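## Task

Lift the green can from the turntable and set it upright on the coaster, without disturbing the positions of the remaining cans on the turntable.

## Robot and tools

ROBOT. Two Doosan M1013 arms, left_arm and right_arm, each with a Robotiq 140 mm two-finger gripper whose fingers do not fold. Bases in the scene frame: left_arm at (+0.069, +0.585, 0) m, quat_wxyz (+1.000, 0, 0, +0.025); right_arm at (-0.011, -0.605, 0) m, quat_wxyz (+1.000, 0, 0, -0.012). A camera stand sits behind the arms.

FRAMES. Scene frame: origin at table-top height midway between the arms, +z up, +x out over the table, left_arm toward +y. Fixed cameras and the table use it. Each arm's hand pose, velocities and wrist camera pose are given in that arm's own base frame. The gripper's fingers point along its +z and close along its y. end_effector_position is the point between the closed pads; fingertips extend about 33 mm past it for gaps up to 40 mm, about 9 mm when wide open. Printed poses may be a few cm off, more at long reach.

THE ROW. Every motion is a row of 18 numbers covering both arms: 9 for left_arm, then 9 for right_arm. Each arm's 9 are: six absolute joint target angles in radians in the order wrist roll (joint_6), waist (joint_1), elbow (joint_3), wrist pitch (joint_5), shoulder (joint_2), forearm roll (joint_4); then gripper position, force_limit, speed, each in [-1, 1]. Forearm roll is sign-flipped relative to the URDF in everything sent and read. Ranges: elbow -2.792 to 2.792, all other joints -6.283 to 6.283. A target more than 0.010 rad beyond a range end, and further out than the present angle, is refused. To keep an arm still, resend its Joint targets and its last three gripper numbers (0 is a real command).

GRIPPER NUMBERS. position is absolute: +1 fully open (140 mm), about -0.8 pads touch, -1 closes until blocked. force_limit sets squeeze (about 14 N at -1 up to 58 N at +1 for a slow close); a faster close squeezes harder. speed sets finger travel, about 30 mm/s at -1, 250 mm/s at +1. Both start at +1. To grip, send position -1 and look for object_status 2 (0 moving, 1 blocked while opening, 2 blocked while closing, 3 reached target or pads met). Status may lag 0.2 to 1.7 s. To tighten, raise force_limit and nudge position (-1 to -0.98); to loosen, reopen and close slowly. position_measured is in counts: 3 open, 75 about 100 mm, 139 about 60 mm, 200 about 20 mm, 230 pads met.

TOOLS.
execute_actions(actions, cameras): actions is a list of actions; each action is a table of up to 15 rows, one per 1/30 s step; a short table repeats its last row. Images come back only with an empty list or when cameras names them (["all"] for all). Joint targets move at most 2.09 rad/s (waist, shoulder), 3.14 (elbow), 3.93 (wrist joints), with limited lead per step and a 1.8 m/s hand cap.
move(target, speed, blend, stop_force, zero, blocking, cameras): target is one 18-number row or a list of up to 15 rows, all absolute joint goals as above. speed: rad/s of the joint with the longest travel, 0.01 to 3.92, default 0.5, one number or one per target. blend: rad corner rounding per target, default 0 (stop at each). stop_force: 10 to 80 N, one value for both arms; an arm's path ends when it senses that much extra push against its motion; use low speed for touches, keep all finger numbers equal across a list, omit it when backing off something. zero (default true) re-zeros the force reading first. blocking=false returns after about 0.5 s while the move continues; not allowed with stop_force. The result adds a move: line (done, off_target, moving, held, fault; limits=held if steps were withheld).
wait(seconds): 0 to 10, arms hold their last command.
stop(): brakes a running move; fingers keep going.
zoom_image(camera, region): camera cam_head_left or cam_head_right; region [x0, y0, x1, y1] pixels from top-left, at most 504 each way.
read_manual(section): licence texts only.
finished_scene(scene): ends the current scene with its number; irreversible.

CAMERAS: cam_head_left, cam_head_right, cam_high, cam_low, cam_left_wrist, cam_right_wrist (896x504).

RESULTS. Joint positions, Joint velocities, Joint targets, Joint torques and External joint torques list each arm's joints in the row order. Flange force is along the gripper's own axes. Wrist depth gives a 7x7 grid of distances ahead of each wrist camera ("-" means unknown). "Kept back" counts steps still to run; later joint targets should start from the angles of your last row. "joint command not followed" means the inter-arm clearance check altered targets. "joint sent to its limit" means a joint was clipped at its end. MOTOR HOT warns of heating.

AVOID. Contact torque at a load limit (waist, shoulder 302, elbow 142, wrist joints 40 N m) or 144 N of outside force stops that arm for 10 s. Arms are stiff; targets even slightly past firm contact can fault. Do not let the arms press on each other or close a gripper on the other arm's fingers. Do not drop or fling the can, let go of it while it moves, knock the other cans, or let anything fall off the table. Avoid long stretched poses or pushing into unreachable poses, which heat motors. Hold cans near their middle to avoid wrist strain. Loose items may get brief random nudges.

Each tool is called after "Call:" as name(argument=value, ...) on one line, values as JSON.

## Session

Call:
execute_actions(actions=[])

Scene clock: 0.00 s.
left_arm: end_effector_position=(+0.3881, -0.1738, +0.3532) position_measured=3 object_status=3 end_effector_quat_wxyz=(-0.393, -0.269, +0.878, +0.044) | right_arm: end_effector_position=(+0.6440, -0.1214, +0.3467) position_measured=3 object_status=3 end_effector_quat_wxyz=(-0.352, +0.243, +0.878, +0.214)
Joint names: [wrist roll, waist, elbow, wrist pitch, shoulder, forearm roll]
Joint positions: left_arm=[3.846 -0.258 1.724 1.98 0.177 0.346] | right_arm=[-1.356 -0.396 1.234 2.133 0.546 -0.37]
Joint velocities: within noise
Joint torques (N m): no reading
External joint torques (N m): no reading
Flange force (N): no reading
Wrist depth (mm): cam_left_wrist=[447 555 605 674 754 2268 2350 / 424 514 565 621 685 416 396 / 450 480 526 576 594 437 420 / 428 127 498 533 577 434 396 / - 109 467 503 545 138 102 / - 408 438 472 509 548 92 / - 389 413 445 479 528 -] | cam_right_wrist=[571 601 650 707 697 734 952 / 524 555 591 637 637 642 825 / 490 508 543 579 617 617 738 / 1287 128 498 533 575 140 695 / - 110 466 493 520 131 89 / - 412 435 457 484 514 97 / - 399 406 429 454 1402 -]
Joint targets: left_arm=[3.846 -0.258 1.724 1.980 0.177 0.346] | right_arm=[-1.356 -0.396 1.234 2.133 0.546 -0.370]
Tool commands: left_gripper/position=+1.0 left_gripper/force_limit=+1.0 left_gripper/speed=+1.0 right_gripper/position=+1.0 right_gripper/force_limit=+1.0 right_gripper/speed=+1.0

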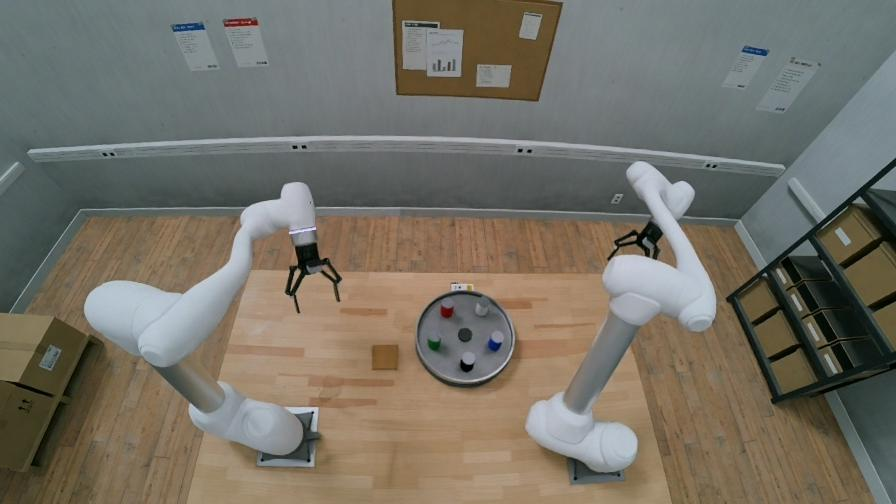

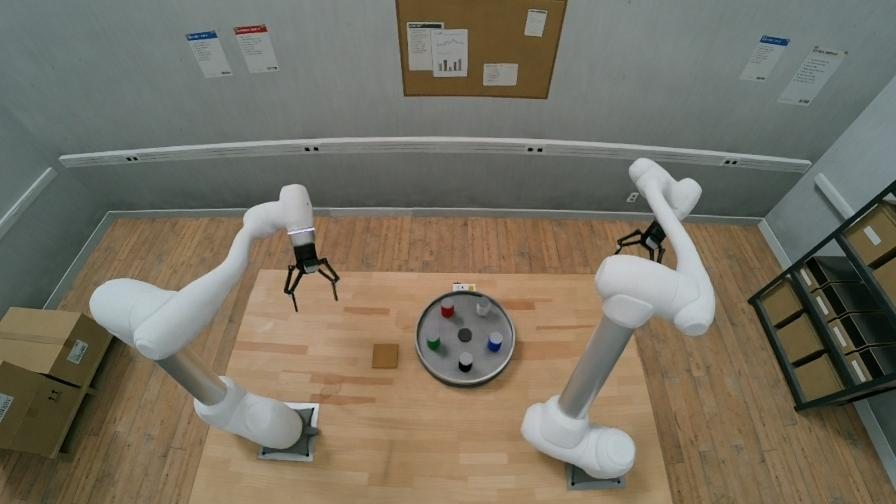

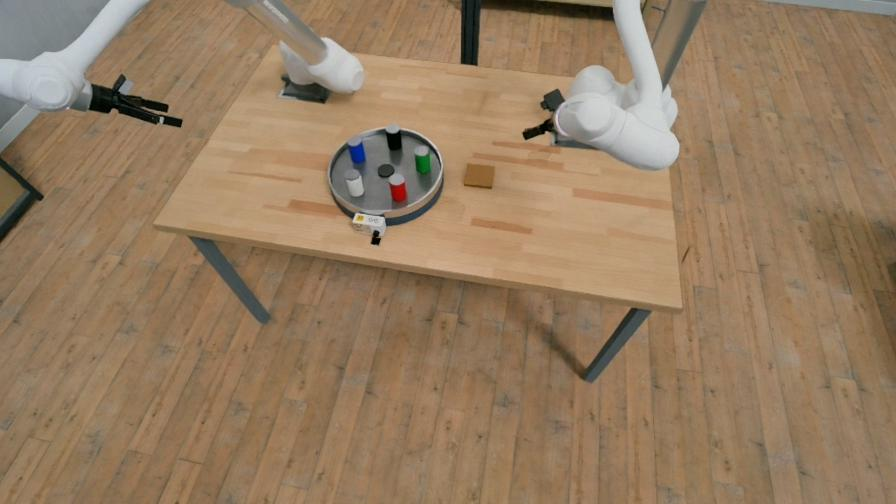

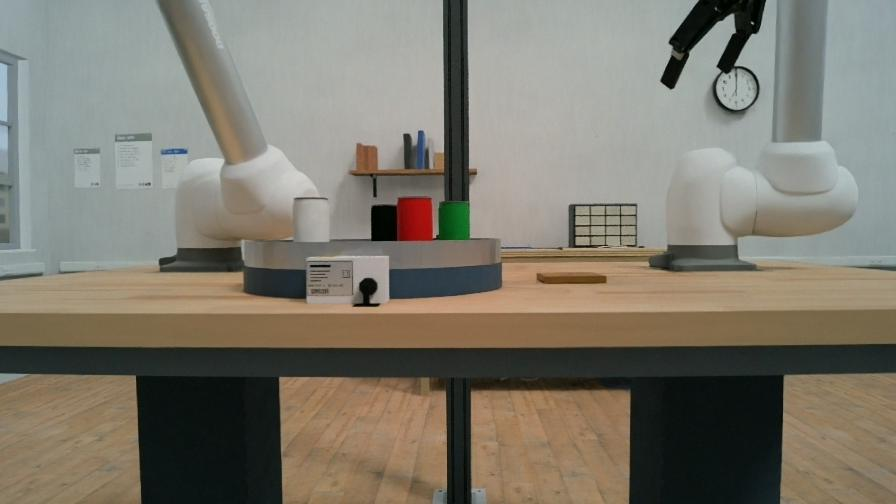

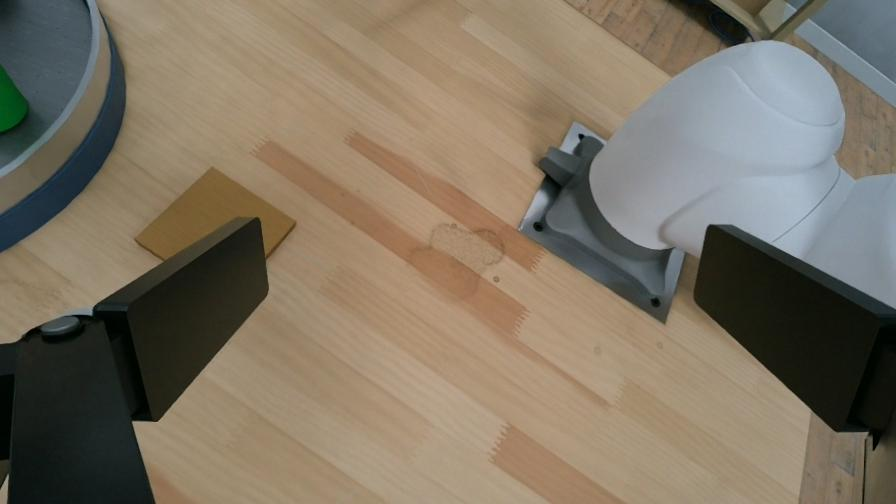

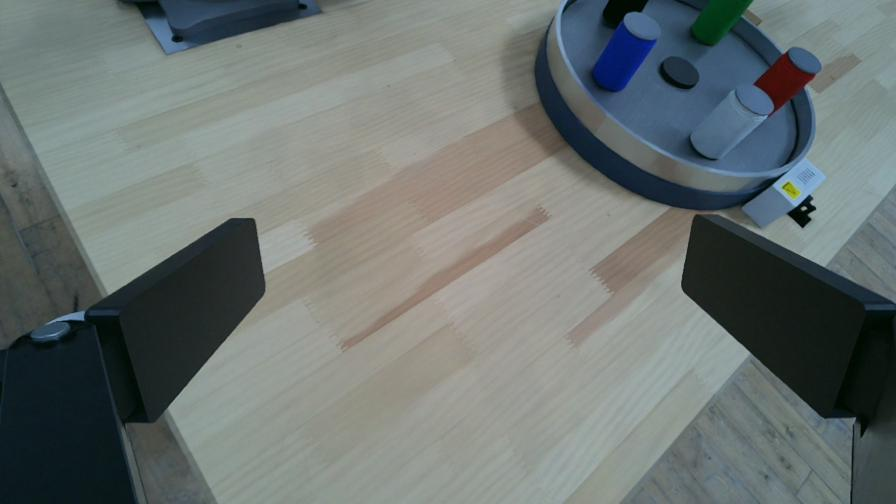

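Call:
move(target=[1.94, -1.075, 1.699, 1.247, 0.196, 0.0, 0.25, 0.0, 0.0, -1.356, -0.396, 1.234, 2.133, 0.546, -0.37, 1, 1, 1], speed=1.5, cameras=["cam_left_wrist", "cam_head_left", "cam_low"])

Scene clock: 8.27 s.
left_arm: end_effector_position=(+0.3399, -0.5557, +0.2500) position_measured=98 object_status=3 end_effector_quat_wxyz=(+0.000, +0.750, -0.661, +0.000) | right_arm: end_effector_position=(+0.6439, -0.1215, +0.3465) position_measured=3 object_status=3 end_effector_quat_wxyz=(-0.352, +0.243, +0.878, +0.214)
Joint names: [wrist roll, waist, elbow, wrist pitch, shoulder, forearm roll]
Joint positions: left_arm=[1.94 -1.075 1.699 1.247 0.196 0] | right_arm=[-1.356 -0.396 1.234 2.133 0.546 -0.37]
Joint torques (N m): left_arm=[-0.04 -0.71 -42.22 -0.24 -60.41 -4.53] | right_arm=[0.45 2.68 -39.84 2.27 -95.5 -5.06]
External joint torques (N m): left_arm=[0.04 0.61 2.05 0.18 0.16 0.43] | right_arm=[-0.44 -2.43 -0.38 -0.42 0.44 0.23]
Flange force (N): left_arm=[-3.6 0.5 2.3] | right_arm=[-1.3 -3.1 -1.3]
Wrist depth (mm): cam_left_wrist=[350 295 298 299 297 295 343 / 362 314 314 232 310 351 358 / 383 381 327 328 324 377 377 / 399 397 139 402 395 389 398 / - 84 139 415 419 106 88 / - 74 448 434 444 73 72 / - - 480 474 479 - -] | cam_right_wrist=[570 598 640 697 691 734 956 / 526 553 595 640 636 644 827 / 489 511 546 585 615 615 725 / 1281 128 502 533 571 140 693 / - 110 469 496 527 130 89 / - 411 434 460 482 515 97 / - 402 406 428 454 1379 -]
Joint targets: left_arm=[1.940 -1.075 1.699 1.247 0.196 0.000] | right_arm=[-1.356 -0.396 1.234 2.133 0.546 -0.370]
move: done
Images, in order (width x height): cam_head_left 896x504, cam_low 896x504, cam_left_wrist 896x504.

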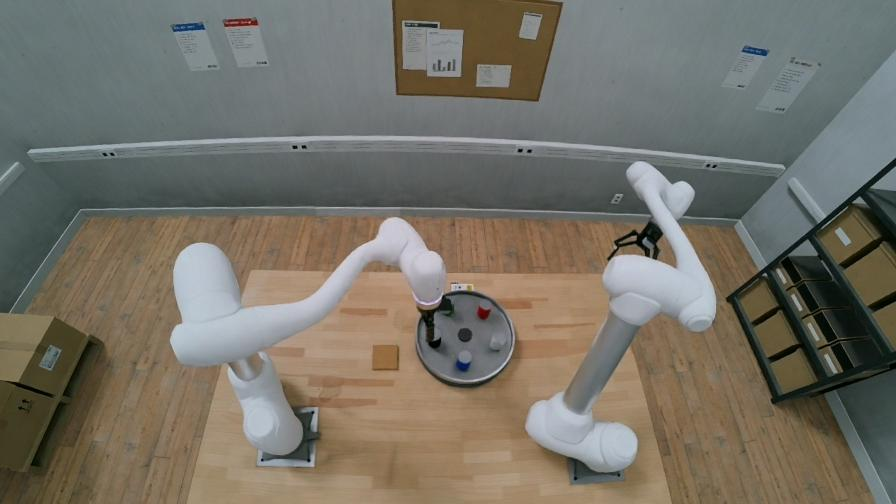

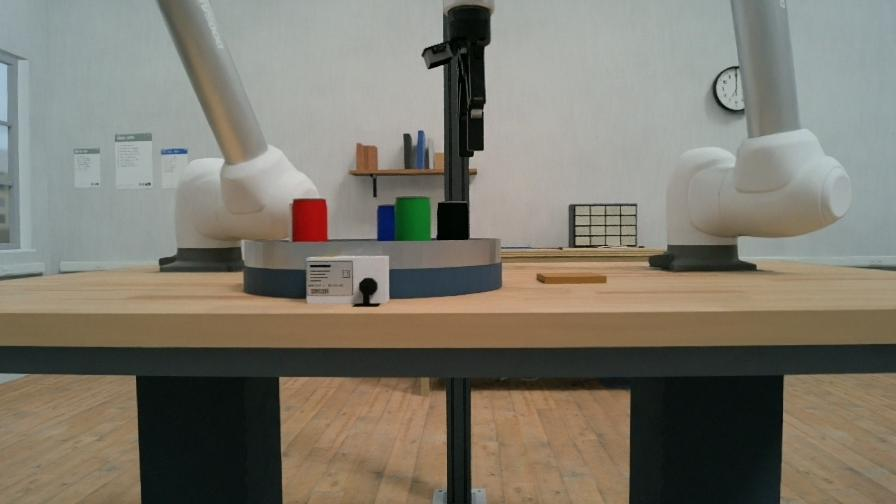

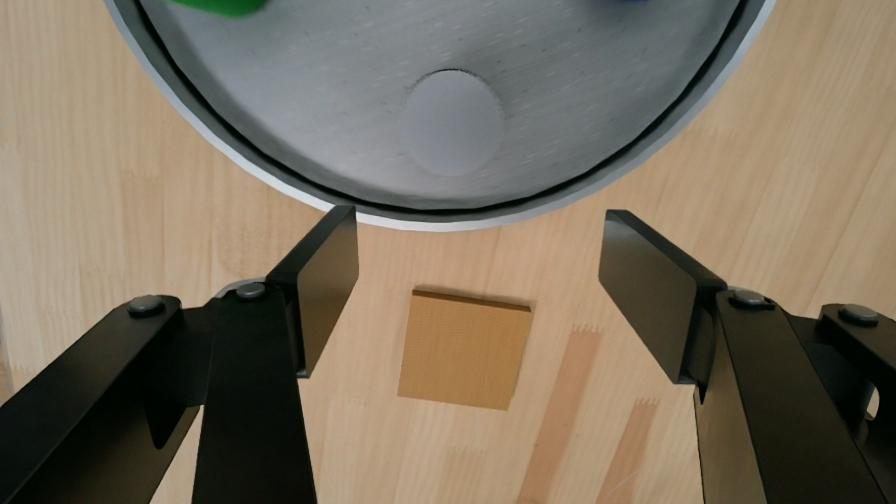

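Call:
wait(seconds=1.0, cameras=["cam_head_left", "cam_left_wrist"])

Call:
wait(seconds=2.0, cameras=["cam_head_left"])

Call:
wait(seconds=2.0, cameras=["cam_head_left"])

Scene clock: 9.57 s.
left_arm: end_effector_position=(+0.3398, -0.5557, +0.2500) position_measured=98 object_status=3 end_effector_quat_wxyz=(+0.000, +0.750, -0.661, +0.000) | right_arm: end_effector_position=(+0.6438, -0.1215, +0.3465) position_measured=3 object_status=3 end_effector_quat_wxyz=(-0.352, +0.243, +0.878, +0.214)
Joint names: [wrist roll, waist, elbow, wrist pitch, shoulder, forearm roll]
Joint positions: left_arm=[1.94 -1.075 1.699 1.247 0.196 0] | right_arm=[-1.356 -0.396 1.234 2.133 0.546 -0.37]
Joint torques (N m): left_arm=[-0.08 0.29 -41.99 -0.27 -60.24 -4.51] | right_arm=[0.28 1.91 -40.09 2.23 -94.78 -5.09]
External joint torques (N m): left_arm=[0.08 -0.36 1.98 0.22 0.25 0.42] | right_arm=[-0.28 -2.01 -0.14 -0.38 -0.01 0.25]
Flange force (N): left_arm=[-2.8 1.8 2.2] | right_arm=[-0.4 -2.8 -0.3]
Wrist depth (mm): cam_left_wrist=[350 296 298 297 298 297 343 / 363 315 313 231 311 352 358 / 383 381 325 328 325 379 376 / 405 399 139 403 396 390 397 / - 84 139 413 418 106 94 / - 74 450 436 447 - - / - - 479 479 472 - -] | cam_right_wrist=[568 598 649 703 686 731 942 / 520 553 594 640 639 650 806 / 493 509 541 577 617 611 751 / 1243 128 502 530 568 140 688 / - 110 466 492 529 130 89 / - 414 436 459 485 510 97 / - 402 408 429 451 1394 -]
Joint targets: left_arm=[1.940 -1.075 1.699 1.247 0.196 0.000] | right_arm=[-1.356 -0.396 1.234 2.133 0.546 -0.370]
Tool commands: left_gripper/position=+0.25 left_gripper/force_limit=+0.0 left_gripper/speed=+0.0 right_gripper/position=+1.0 right_gripper/force_limit=+1.0 right_gripper/speed=+1.0
wait: 1.00 s; at rest from the start
Images, in order (width x height): cam_head_left 896x504, cam_left_wrist 896x504.

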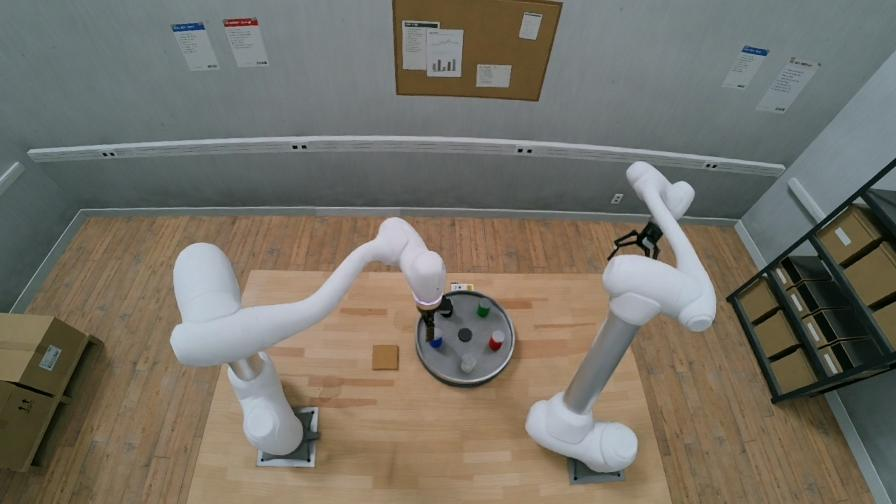

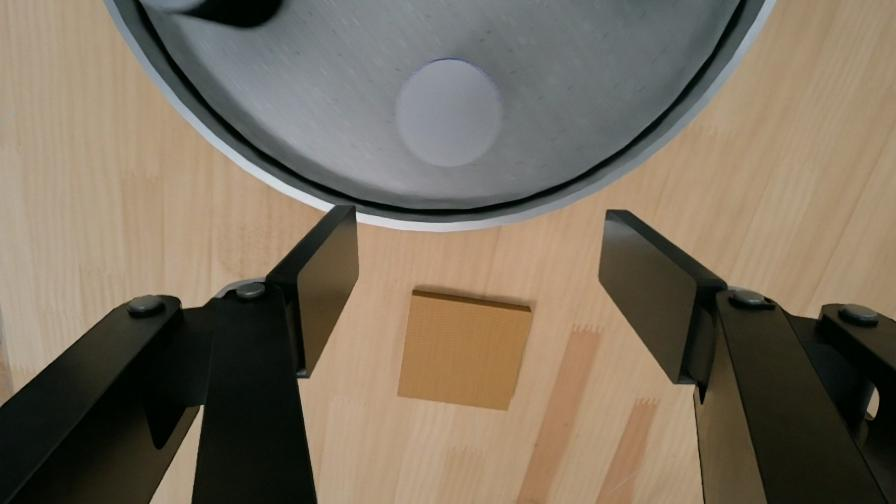

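Scene clock: 11.57 s.
left_arm: end_effector_position=(+0.3398, -0.5557, +0.2500) position_measured=98 object_status=3 end_effector_quat_wxyz=(+0.000, +0.750, -0.661, +0.000) | right_arm: end_effector_position=(+0.6438, -0.1215, +0.3465) position_measured=3 object_status=3 end_effector_quat_wxyz=(-0.352, +0.243, +0.878, +0.214)
Joint names: [wrist roll, waist, elbow, wrist pitch, shoulder, forearm roll]
Joint positions: left_arm=[1.94 -1.075 1.699 1.247 0.196 0] | right_arm=[-1.356 -0.396 1.234 2.133 0.546 -0.37]
Joint torques (N m): left_arm=[-0.11 -0.79 -42.17 -0.2 -60.97 -4.44] | right_arm=[0.4 1.99 -39.93 2.26 -95.04 -5.16]
External joint torques (N m): left_arm=[0.11 0.75 2.01 0.14 0.61 0.34] | right_arm=[-0.4 -1.64 -0.08 -0.41 0.4 0.35]
Flange force (N): left_arm=[-3.0 -0.1 2.6] | right_arm=[-1.0 -2.6 -0.3]
Wrist depth (mm): cam_left_wrist=[349 295 296 297 222 291 343 / 364 313 232 312 311 352 359 / 383 381 325 330 323 377 377 / 401 397 139 402 394 391 400 / - 84 139 411 418 105 88 / - 74 449 439 450 72 72 / - - 479 478 475 - -] | cam_right_wrist=[566 599 647 703 684 736 949 / 524 551 592 634 636 625 814 / 485 513 545 576 615 614 729 / 1274 128 501 532 565 140 695 / - 110 463 491 521 131 89 / - 412 434 458 487 517 98 / - 401 406 428 451 1364 -]
Joint targets: left_arm=[1.940 -1.075 1.699 1.247 0.196 0.000] | right_arm=[-1.356 -0.396 1.234 2.133 0.546 -0.370]
Tool commands: left_gripper/position=+0.25 left_gripper/force_limit=+0.0 left_gripper/speed=+0.0 right_gripper/position=+1.0 right_gripper/force_limit=+1.0 right_gripper/speed=+1.0
wait: 2.00 s; at rest by 0.17 s
Images, in order (width x height): cam_head_left 896x504.

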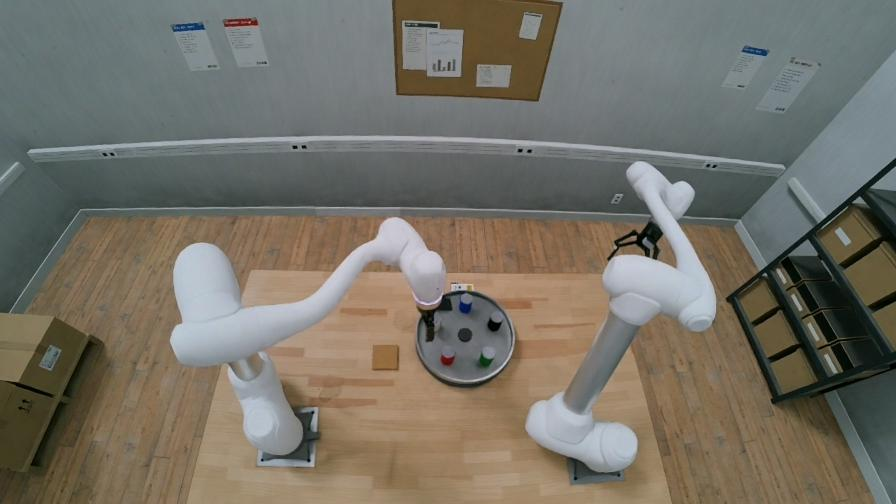

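Scene clock: 13.57 s.
left_arm: end_effector_position=(+0.3398, -0.5557, +0.2500) position_measured=98 object_status=3 end_effector_quat_wxyz=(+0.000, +0.750, -0.661, +0.000) | right_arm: end_effector_position=(+0.6438, -0.1215, +0.3465) position_measured=3 object_status=3 end_effector_quat_wxyz=(-0.352, +0.243, +0.878, +0.214)
Joint names: [wrist roll, waist, elbow, wrist pitch, shoulder, forearm roll]
Joint positions: left_arm=[1.94 -1.075 1.699 1.247 0.196 0] | right_arm=[-1.356 -0.396 1.234 2.133 0.546 -0.37]
Joint torques (N m): left_arm=[-0.05 0.23 -41.79 -0.15 -60.75 -4.5] | right_arm=[0.43 1.48 -39.86 2.31 -95.35 -5.12]
External joint torques (N m): left_arm=[0.05 -0.26 1.67 0.11 0.09 0.41] | right_arm=[-0.42 -1.59 -0.03 -0.47 1.02 0.32]
Flange force (N): left_arm=[-2.6 1.5 1.9] | right_arm=[-1.8 -2.3 -0.5]
Wrist depth (mm): cam_left_wrist=[348 296 297 296 297 295 342 / 363 313 313 234 310 352 358 / 383 381 326 328 324 379 379 / 404 400 139 400 395 392 396 / - 84 139 414 417 106 94 / - 74 449 435 447 - 87 / - - 479 479 475 - -] | cam_right_wrist=[568 595 645 709 682 731 945 / 520 553 594 636 637 644 830 / 489 514 539 581 618 611 738 / 1287 128 502 531 570 140 695 / - 110 468 493 525 131 89 / - 413 436 458 486 516 97 / - 395 407 428 453 1402 -]
Joint targets: left_arm=[1.940 -1.075 1.699 1.247 0.196 0.000] | right_arm=[-1.356 -0.396 1.234 2.133 0.546 -0.370]
Tool commands: left_gripper/position=+0.25 left_gripper/force_limit=+0.0 left_gripper/speed=+0.0 right_gripper/position=+1.0 right_gripper/force_limit=+1.0 right_gripper/speed=+1.0
wait: 2.00 s; at rest by 0.17 s
Images, in order (width x height): cam_head_left 896x504.

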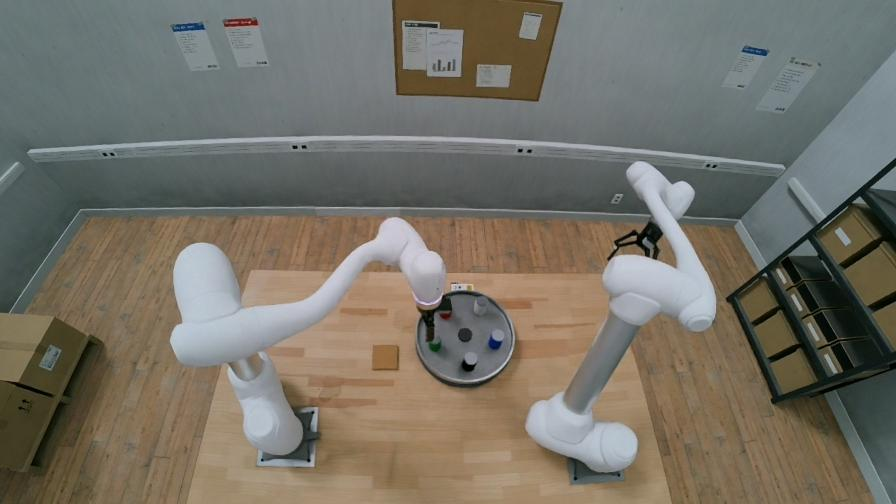

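Call:
wait(seconds=0.3, cameras=["cam_head_left"])

Call:
wait(seconds=0.3, cameras=["cam_head_left"])

Call:
wait(seconds=0.3, cameras=["cam_head_left"])

Call:
wait(seconds=0.3, cameras=["cam_head_left"])

Call:
wait(seconds=0.3, cameras=["cam_head_left"])

Call:
wait(seconds=0.3, cameras=["cam_head_left"])

Call:
wait(seconds=0.3, cameras=["cam_head_left", "cam_left_wrist"])

Scene clock: 15.83 s.
left_arm: end_effector_position=(+0.3398, -0.5557, +0.2500) position_measured=98 object_status=3 end_effector_quat_wxyz=(+0.000, +0.750, -0.661, +0.000) | right_arm: end_effector_position=(+0.6438, -0.1215, +0.3465) position_measured=3 object_status=3 end_effector_quat_wxyz=(-0.352, +0.243, +0.878, +0.214)
Joint names: [wrist roll, waist, elbow, wrist pitch, shoulder, forearm roll]
Joint positions: left_arm=[1.94 -1.075 1.699 1.247 0.196 0] | right_arm=[-1.356 -0.396 1.234 2.133 0.546 -0.37]
Joint torques (N m): left_arm=[0 0.22 -41.94 -0.28 -60.69 -4.52] | right_arm=[0.51 2.46 -39.78 2.24 -95.39 -5.12]
External joint torques (N m): left_arm=[0 -0.13 1.84 0.22 0.39 0.42] | right_arm=[-0.5 -2.45 -0.45 -0.39 0.54 0.28]
Flange force (N): left_arm=[-2.5 1.3 2.1] | right_arm=[-1.5 -3.1 -1.6]
Wrist depth (mm): cam_left_wrist=[350 289 280 297 291 296 342 / 363 316 309 313 231 352 359 / 383 381 326 327 322 378 377 / 404 398 139 401 396 390 398 / - 84 139 413 418 105 88 / - 74 448 435 447 73 73 / - - 479 479 477 - -] | cam_right_wrist=[571 597 644 699 684 738 945 / 519 555 590 637 634 639 819 / 487 511 544 579 617 620 738 / 1294 128 500 533 566 140 691 / - 110 467 494 524 130 89 / - 411 434 459 482 507 97 / - 403 407 428 450 1357 -]
Joint targets: left_arm=[1.940 -1.075 1.699 1.247 0.196 0.000] | right_arm=[-1.356 -0.396 1.234 2.133 0.546 -0.370]
Tool commands: left_gripper/position=+0.25 left_gripper/force_limit=+0.0 left_gripper/speed=+0.0 right_gripper/position=+1.0 right_gripper/force_limit=+1.0 right_gripper/speed=+1.0
wait: 0.30 s; at rest from the start
Images, in order (width x height): cam_head_left 896x504.

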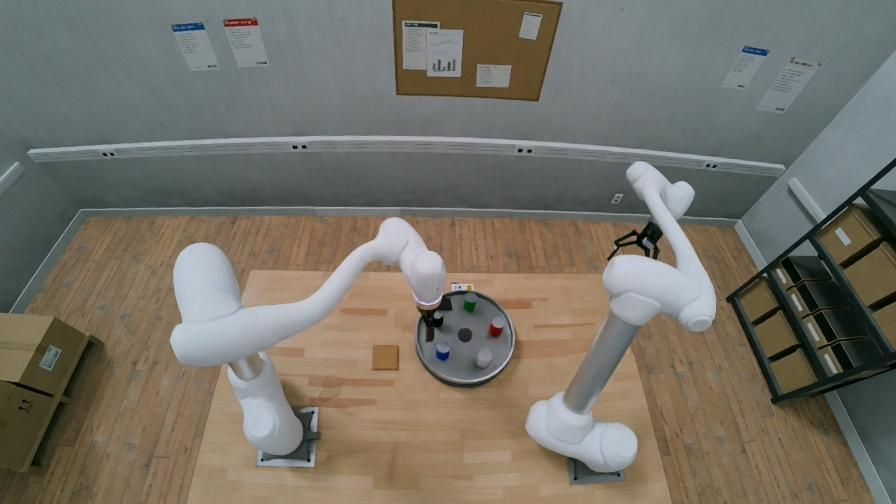

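Scene clock: 16.13 s.
left_arm: end_effector_position=(+0.3398, -0.5557, +0.2500) position_measured=98 object_status=3 end_effector_quat_wxyz=(+0.000, +0.750, -0.661, +0.000) | right_arm: end_effector_position=(+0.6438, -0.1215, +0.3465) position_measured=3 object_status=3 end_effector_quat_wxyz=(-0.352, +0.243, +0.878, +0.214)
Joint names: [wrist roll, waist, elbow, wrist pitch, shoulder, forearm roll]
Joint positions: left_arm=[1.94 -1.075 1.699 1.247 0.196 0] | right_arm=[-1.356 -0.396 1.234 2.133 0.546 -0.37]
Joint torques (N m): left_arm=[-0.09 0.33 -41.74 -0.17 -60.09 -4.53] | right_arm=[0.44 2.03 -39.96 2.29 -95.71 -5.05]
External joint torques (N m): left_arm=[0.09 -0.38 1.66 0.12 -0.24 0.44] | right_arm=[-0.43 -1.92 -0.17 -0.44 0.89 0.23]
Flange force (N): left_arm=[-3.0 1.8 1.7] | right_arm=[-1.8 -2.5 -1.0]
Wrist depth (mm): cam_left_wrist=[349 219 296 299 296 296 343 / 363 313 313 234 309 352 359 / 382 382 325 327 323 377 376 / 402 399 139 399 396 392 398 / - 84 139 417 418 106 88 / - 74 448 437 447 - 72 / - - 479 479 477 - -] | cam_right_wrist=[567 602 650 703 691 740 945 / 524 552 588 632 632 659 817 / 488 509 545 580 617 610 736 / 451 128 501 533 566 140 697 / - 110 466 495 527 131 89 / - 412 434 460 483 515 97 / - 402 409 428 454 1402 -]
Joint targets: left_arm=[1.940 -1.075 1.699 1.247 0.196 0.000] | right_arm=[-1.356 -0.396 1.234 2.133 0.546 -0.370]
Tool commands: left_gripper/position=+0.25 left_gripper/force_limit=+0.0 left_gripper/speed=+0.0 right_gripper/position=+1.0 right_gripper/force_limit=+1.0 right_gripper/speed=+1.0
wait: 0.30 s; at rest by 0.17 s
Images, in order (width x height): cam_head_left 896x504.

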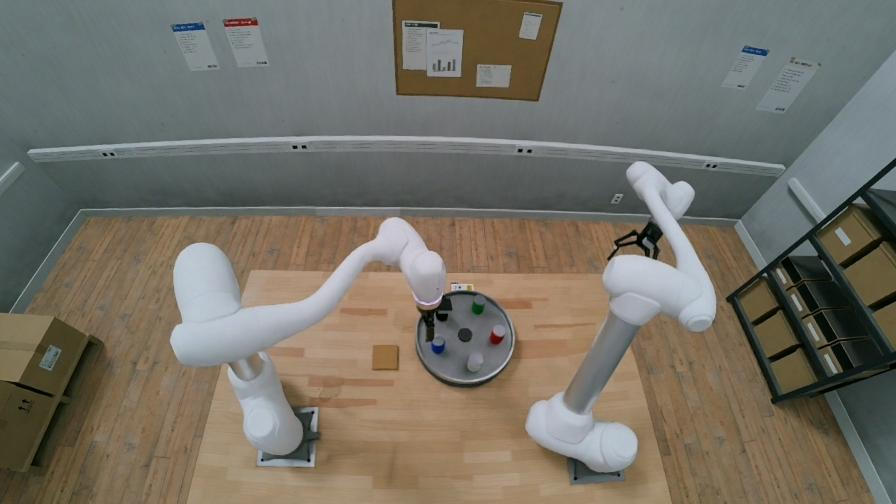

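Scene clock: 16.43 s.
left_arm: end_effector_position=(+0.3398, -0.5557, +0.2500) position_measured=98 object_status=3 end_effector_quat_wxyz=(+0.000, +0.750, -0.661, +0.000) | right_arm: end_effector_position=(+0.6438, -0.1215, +0.3465) position_measured=3 object_status=3 end_effector_quat_wxyz=(-0.352, +0.243, +0.878, +0.214)
Joint names: [wrist roll, waist, elbow, wrist pitch, shoulder, forearm roll]
Joint positions: left_arm=[1.94 -1.075 1.699 1.247 0.196 0] | right_arm=[-1.356 -0.396 1.234 2.133 0.546 -0.37]
Joint torques (N m): left_arm=[0.02 -0.44 -41.82 -0.22 -60.83 -4.48] | right_arm=[0.49 2.12 -39.83 2.18 -95.3 -5.08]
External joint torques (N m): left_arm=[-0.02 0.41 1.65 0.17 0.19 0.38] | right_arm=[-0.48 -2.65 -0.25 -0.33 0.63 0.27]
Flange force (N): left_arm=[-2.7 0.6 1.9] | right_arm=[-1.4 -3.4 -1.4]
Wrist depth (mm): cam_left_wrist=[349 295 298 296 298 297 344 / 364 313 313 232 310 352 359 / 382 383 324 330 323 379 376 / 402 399 139 401 395 391 398 / - 84 139 411 418 106 88 / - 74 447 435 450 - 72 / - - 479 478 472 - -] | cam_right_wrist=[568 598 652 705 686 734 942 / 518 550 591 637 631 657 804 / 491 511 544 577 615 612 738 / 469 129 498 532 571 140 684 / - 110 466 493 525 131 89 / - 410 437 457 485 516 97 / - 401 410 425 451 1386 -]
Joint targets: left_arm=[1.940 -1.075 1.699 1.247 0.196 0.000] | right_arm=[-1.356 -0.396 1.234 2.133 0.546 -0.370]
Tool commands: left_gripper/position=+0.25 left_gripper/force_limit=+0.0 left_gripper/speed=+0.0 right_gripper/position=+1.0 right_gripper/force_limit=+1.0 right_gripper/speed=+1.0
wait: 0.30 s; at rest by 0.17 s
Images, in order (width x height): cam_head_left 896x504.

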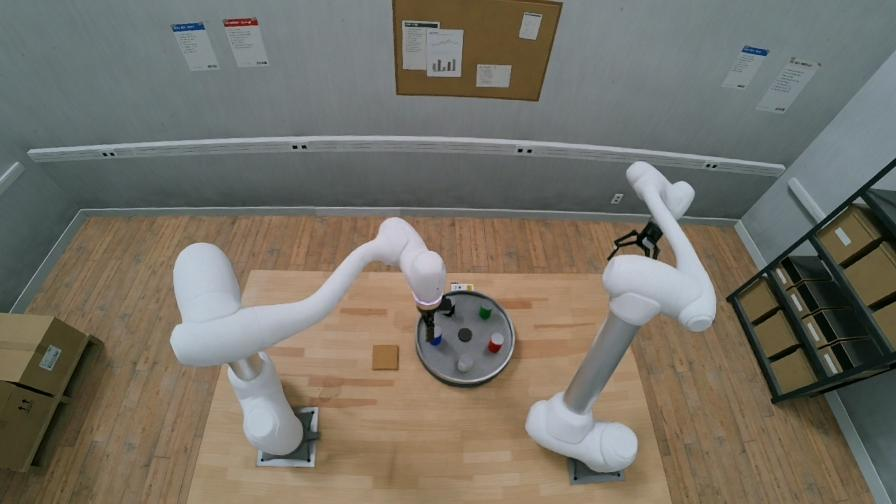

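Scene clock: 16.73 s.
left_arm: end_effector_position=(+0.3398, -0.5557, +0.2500) position_measured=98 object_status=3 end_effector_quat_wxyz=(+0.000, +0.750, -0.661, +0.000) | right_arm: end_effector_position=(+0.6438, -0.1215, +0.3465) position_measured=3 object_status=3 end_effector_quat_wxyz=(-0.352, +0.243, +0.878, +0.214)
Joint names: [wrist roll, waist, elbow, wrist pitch, shoulder, forearm roll]
Joint positions: left_arm=[1.94 -1.075 1.699 1.247 0.196 0] | right_arm=[-1.356 -0.396 1.234 2.133 0.546 -0.37]
Joint torques (N m): left_arm=[0.02 0.26 -42.13 -0.19 -60.69 -4.48] | right_arm=[0.49 1.84 -39.78 2.33 -95.36 -5.2]
External joint torques (N m): left_arm=[-0.02 -0.19 2.09 0.14 0.2 0.39] | right_arm=[-0.48 -1.74 -0.42 -0.48 0.46 0.37]
Flange force (N): left_arm=[-3.2 1.8 2.5] | right_arm=[-1.4 -2.5 -1.1]
Wrist depth (mm): cam_left_wrist=[349 297 295 298 294 273 341 / 364 313 232 309 311 352 359 / 381 381 325 327 324 378 375 / 402 398 139 400 394 390 398 / - 84 139 412 418 106 88 / - 74 448 438 449 72 73 / - - 480 475 478 - -] | cam_right_wrist=[568 602 647 701 675 734 956 / 521 552 590 629 637 647 809 / 489 511 541 579 623 622 734 / 1274 128 503 535 568 140 657 / - 110 465 492 525 131 89 / - 410 435 458 487 517 98 / - 393 410 428 451 1342 -]
Joint targets: left_arm=[1.940 -1.075 1.699 1.247 0.196 0.000] | right_arm=[-1.356 -0.396 1.234 2.133 0.546 -0.370]
Tool commands: left_gripper/position=+0.25 left_gripper/force_limit=+0.0 left_gripper/speed=+0.0 right_gripper/position=+1.0 right_gripper/force_limit=+1.0 right_gripper/speed=+1.0
wait: 0.30 s; at rest by 0.17 s
Images, in order (width x height): cam_head_left 896x504.

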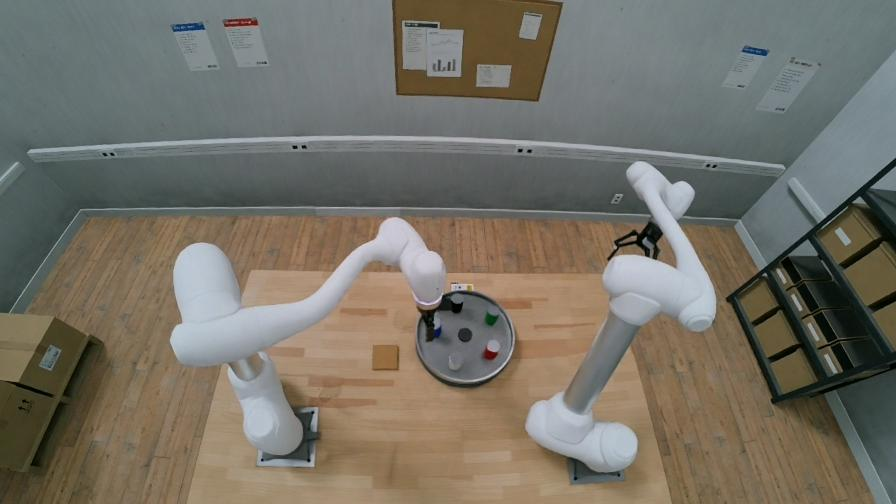

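Scene clock: 17.03 s.
left_arm: end_effector_position=(+0.3398, -0.5557, +0.2500) position_measured=98 object_status=3 end_effector_quat_wxyz=(+0.000, +0.750, -0.661, +0.000) | right_arm: end_effector_position=(+0.6438, -0.1215, +0.3465) position_measured=3 object_status=3 end_effector_quat_wxyz=(-0.352, +0.243, +0.878, +0.214)
Joint names: [wrist roll, waist, elbow, wrist pitch, shoulder, forearm roll]
Joint positions: left_arm=[1.94 -1.075 1.699 1.247 0.196 0] | right_arm=[-1.356 -0.396 1.234 2.133 0.546 -0.37]
Joint torques (N m): left_arm=[0.05 -0.32 -42 -0.26 -60.65 -4.47] | right_arm=[0.45 2.5 -39.93 2.28 -94.97 -5.17]
External joint torques (N m): left_arm=[-0.05 0.4 1.76 0.21 -0.13 0.36] | right_arm=[-0.44 -2.39 0.06 -0.43 0.8 0.39]
Flange force (N): left_arm=[-3.4 0.9 1.8] | right_arm=[-1.4 -3.5 -0.4]
Wrist depth (mm): cam_left_wrist=[349 294 241 298 249 291 341 / 363 315 307 313 311 352 357 / 383 380 324 329 323 379 377 / 402 399 139 400 394 393 397 / - 84 139 414 417 106 91 / - 74 450 437 450 72 72 / - - 479 479 478 - -] | cam_right_wrist=[568 598 649 701 677 727 945 / 521 551 594 636 642 639 822 / 491 509 541 583 617 615 734 / 1268 128 504 535 572 140 693 / - 110 466 494 522 131 89 / - 412 436 458 484 515 97 / - 401 407 429 453 1410 -]
Joint targets: left_arm=[1.940 -1.075 1.699 1.247 0.196 0.000] | right_arm=[-1.356 -0.396 1.234 2.133 0.546 -0.370]
Tool commands: left_gripper/position=+0.25 left_gripper/force_limit=+0.0 left_gripper/speed=+0.0 right_gripper/position=+1.0 right_gripper/force_limit=+1.0 right_gripper/speed=+1.0
wait: 0.30 s; at rest by 0.17 s
Images, in order (width x height): cam_head_left 896x504.

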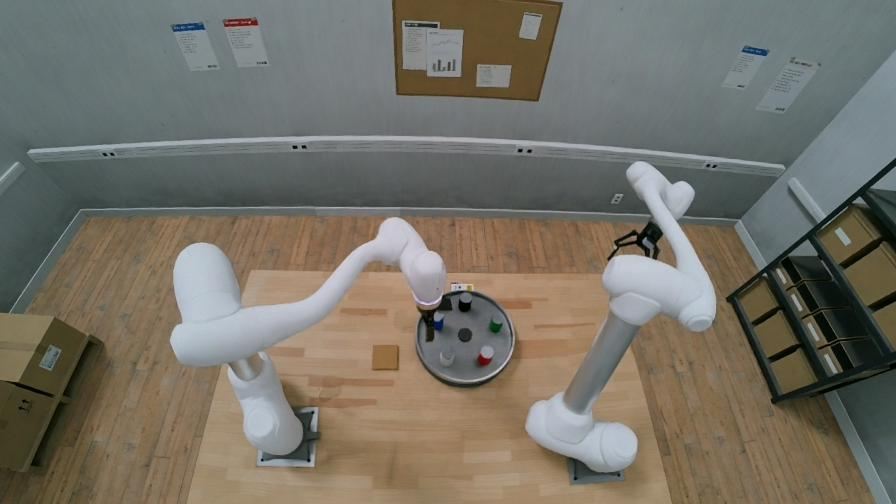

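Scene clock: 17.33 s.
left_arm: end_effector_position=(+0.3398, -0.5557, +0.2500) position_measured=98 object_status=3 end_effector_quat_wxyz=(+0.000, +0.750, -0.661, +0.000) | right_arm: end_effector_position=(+0.6438, -0.1215, +0.3465) position_measured=3 object_status=3 end_effector_quat_wxyz=(-0.352, +0.243, +0.878, +0.214)
Joint names: [wrist roll, waist, elbow, wrist pitch, shoulder, forearm roll]
Joint positions: left_arm=[1.94 -1.075 1.699 1.247 0.196 0] | right_arm=[-1.356 -0.396 1.234 2.133 0.546 -0.37]
Joint torques (N m): left_arm=[0.01 -0.13 -42 -0.24 -60.88 -4.44] | right_arm=[0.45 2 -39.99 2.26 -95.4 -5.12]
External joint torques (N m): left_arm=[-0.01 0.16 2 0.19 0.67 0.35] | right_arm=[-0.44 -1.55 -0.42 -0.4 -0.18 0.26]
Flange force (N): left_arm=[-2.5 0.9 2.5] | right_arm=[-0.5 -2.3 -0.6]
Wrist depth (mm): cam_left_wrist=[348 221 292 297 294 296 342 / 363 312 313 312 231 352 358 / 384 382 324 328 323 378 377 / 402 398 139 400 395 391 399 / - 84 139 413 417 106 88 / - 74 450 433 445 - - / - - 479 477 478 - -] | cam_right_wrist=[562 597 649 701 691 740 949 / 525 556 592 636 637 642 817 / 491 512 540 579 614 615 736 / 1243 129 503 532 570 140 699 / - 110 465 493 520 130 89 / - 412 434 456 487 515 97 / - 402 407 428 452 1364 -]
Joint targets: left_arm=[1.940 -1.075 1.699 1.247 0.196 0.000] | right_arm=[-1.356 -0.396 1.234 2.133 0.546 -0.370]
Tool commands: left_gripper/position=+0.25 left_gripper/force_limit=+0.0 left_gripper/speed=+0.0 right_gripper/position=+1.0 right_gripper/force_limit=+1.0 right_gripper/speed=+1.0
wait: 0.30 s; at rest by 0.17 s
Images, in order (width x height): cam_head_left 896x504.

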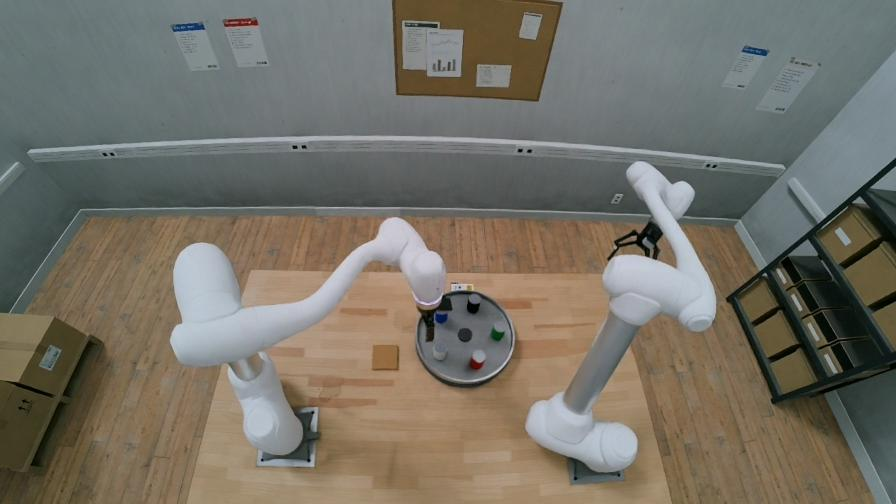

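Scene clock: 17.63 s.
left_arm: end_effector_position=(+0.3398, -0.5557, +0.2500) position_measured=98 object_status=3 end_effector_quat_wxyz=(+0.000, +0.750, -0.661, +0.000) | right_arm: end_effector_position=(+0.6438, -0.1215, +0.3465) position_measured=3 object_status=3 end_effector_quat_wxyz=(-0.352, +0.243, +0.878, +0.214)
Joint names: [wrist roll, waist, elbow, wrist pitch, shoulder, forearm roll]
Joint positions: left_arm=[1.94 -1.075 1.699 1.247 0.196 0] | right_arm=[-1.356 -0.396 1.234 2.133 0.546 -0.37]
Joint torques (N m): left_arm=[-0.01 -0.32 -41.92 -0.25 -61.13 -4.52] | right_arm=[0.41 2.42 -39.95 2.26 -94.64 -5.14]
External joint torques (N m): left_arm=[0.01 0.36 1.81 0.21 0.54 0.42] | right_arm=[-0.4 -2.64 -0.08 -0.42 0.25 0.33]
Flange force (N): left_arm=[-2.5 0.5 2.2] | right_arm=[-0.8 -3.7 -0.4]
Wrist depth (mm): cam_left_wrist=[349 295 299 298 297 295 342 / 362 313 313 231 311 352 358 / 382 382 326 329 323 379 377 / 404 399 139 401 396 389 398 / - 84 139 413 417 106 88 / - 74 447 433 448 - 72 / - - 479 478 476 - -] | cam_right_wrist=[570 598 649 703 689 740 949 / 522 547 591 632 637 647 811 / 489 509 541 576 618 615 734 / 1268 128 498 530 567 139 693 / - 110 466 495 522 130 89 / - 412 434 460 483 513 97 / - 401 407 427 451 1394 -]
Joint targets: left_arm=[1.940 -1.075 1.699 1.247 0.196 0.000] | right_arm=[-1.356 -0.396 1.234 2.133 0.546 -0.370]
Tool commands: left_gripper/position=+0.25 left_gripper/force_limit=+0.0 left_gripper/speed=+0.0 right_gripper/position=+1.0 right_gripper/force_limit=+1.0 right_gripper/speed=+1.0
wait: 0.30 s; at rest by 0.17 s
Images, in order (width x height): cam_head_left 896x504, cam_left_wrist 896x504.

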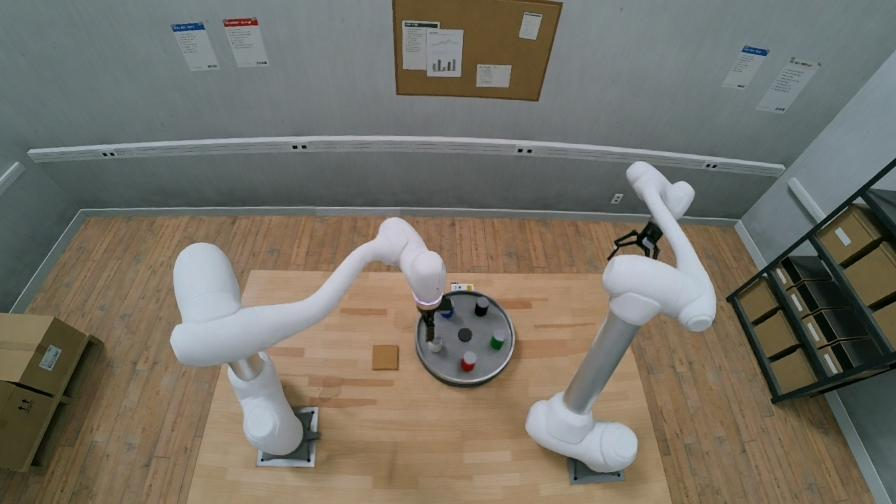

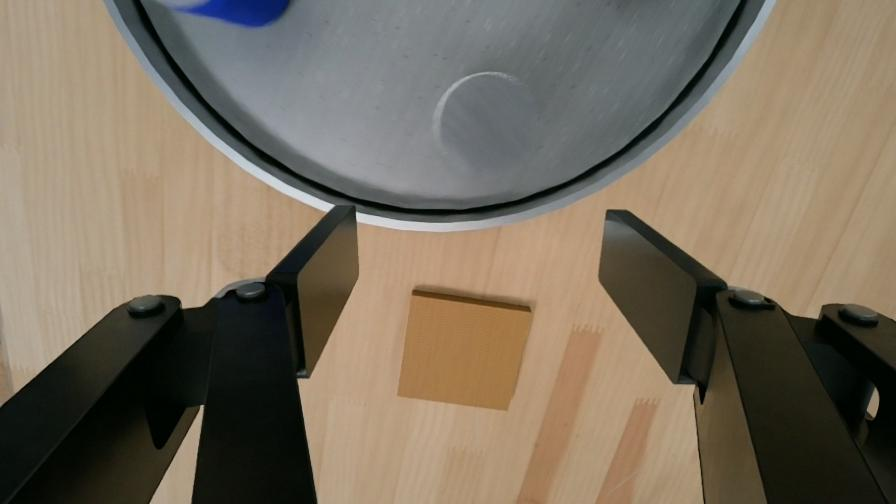

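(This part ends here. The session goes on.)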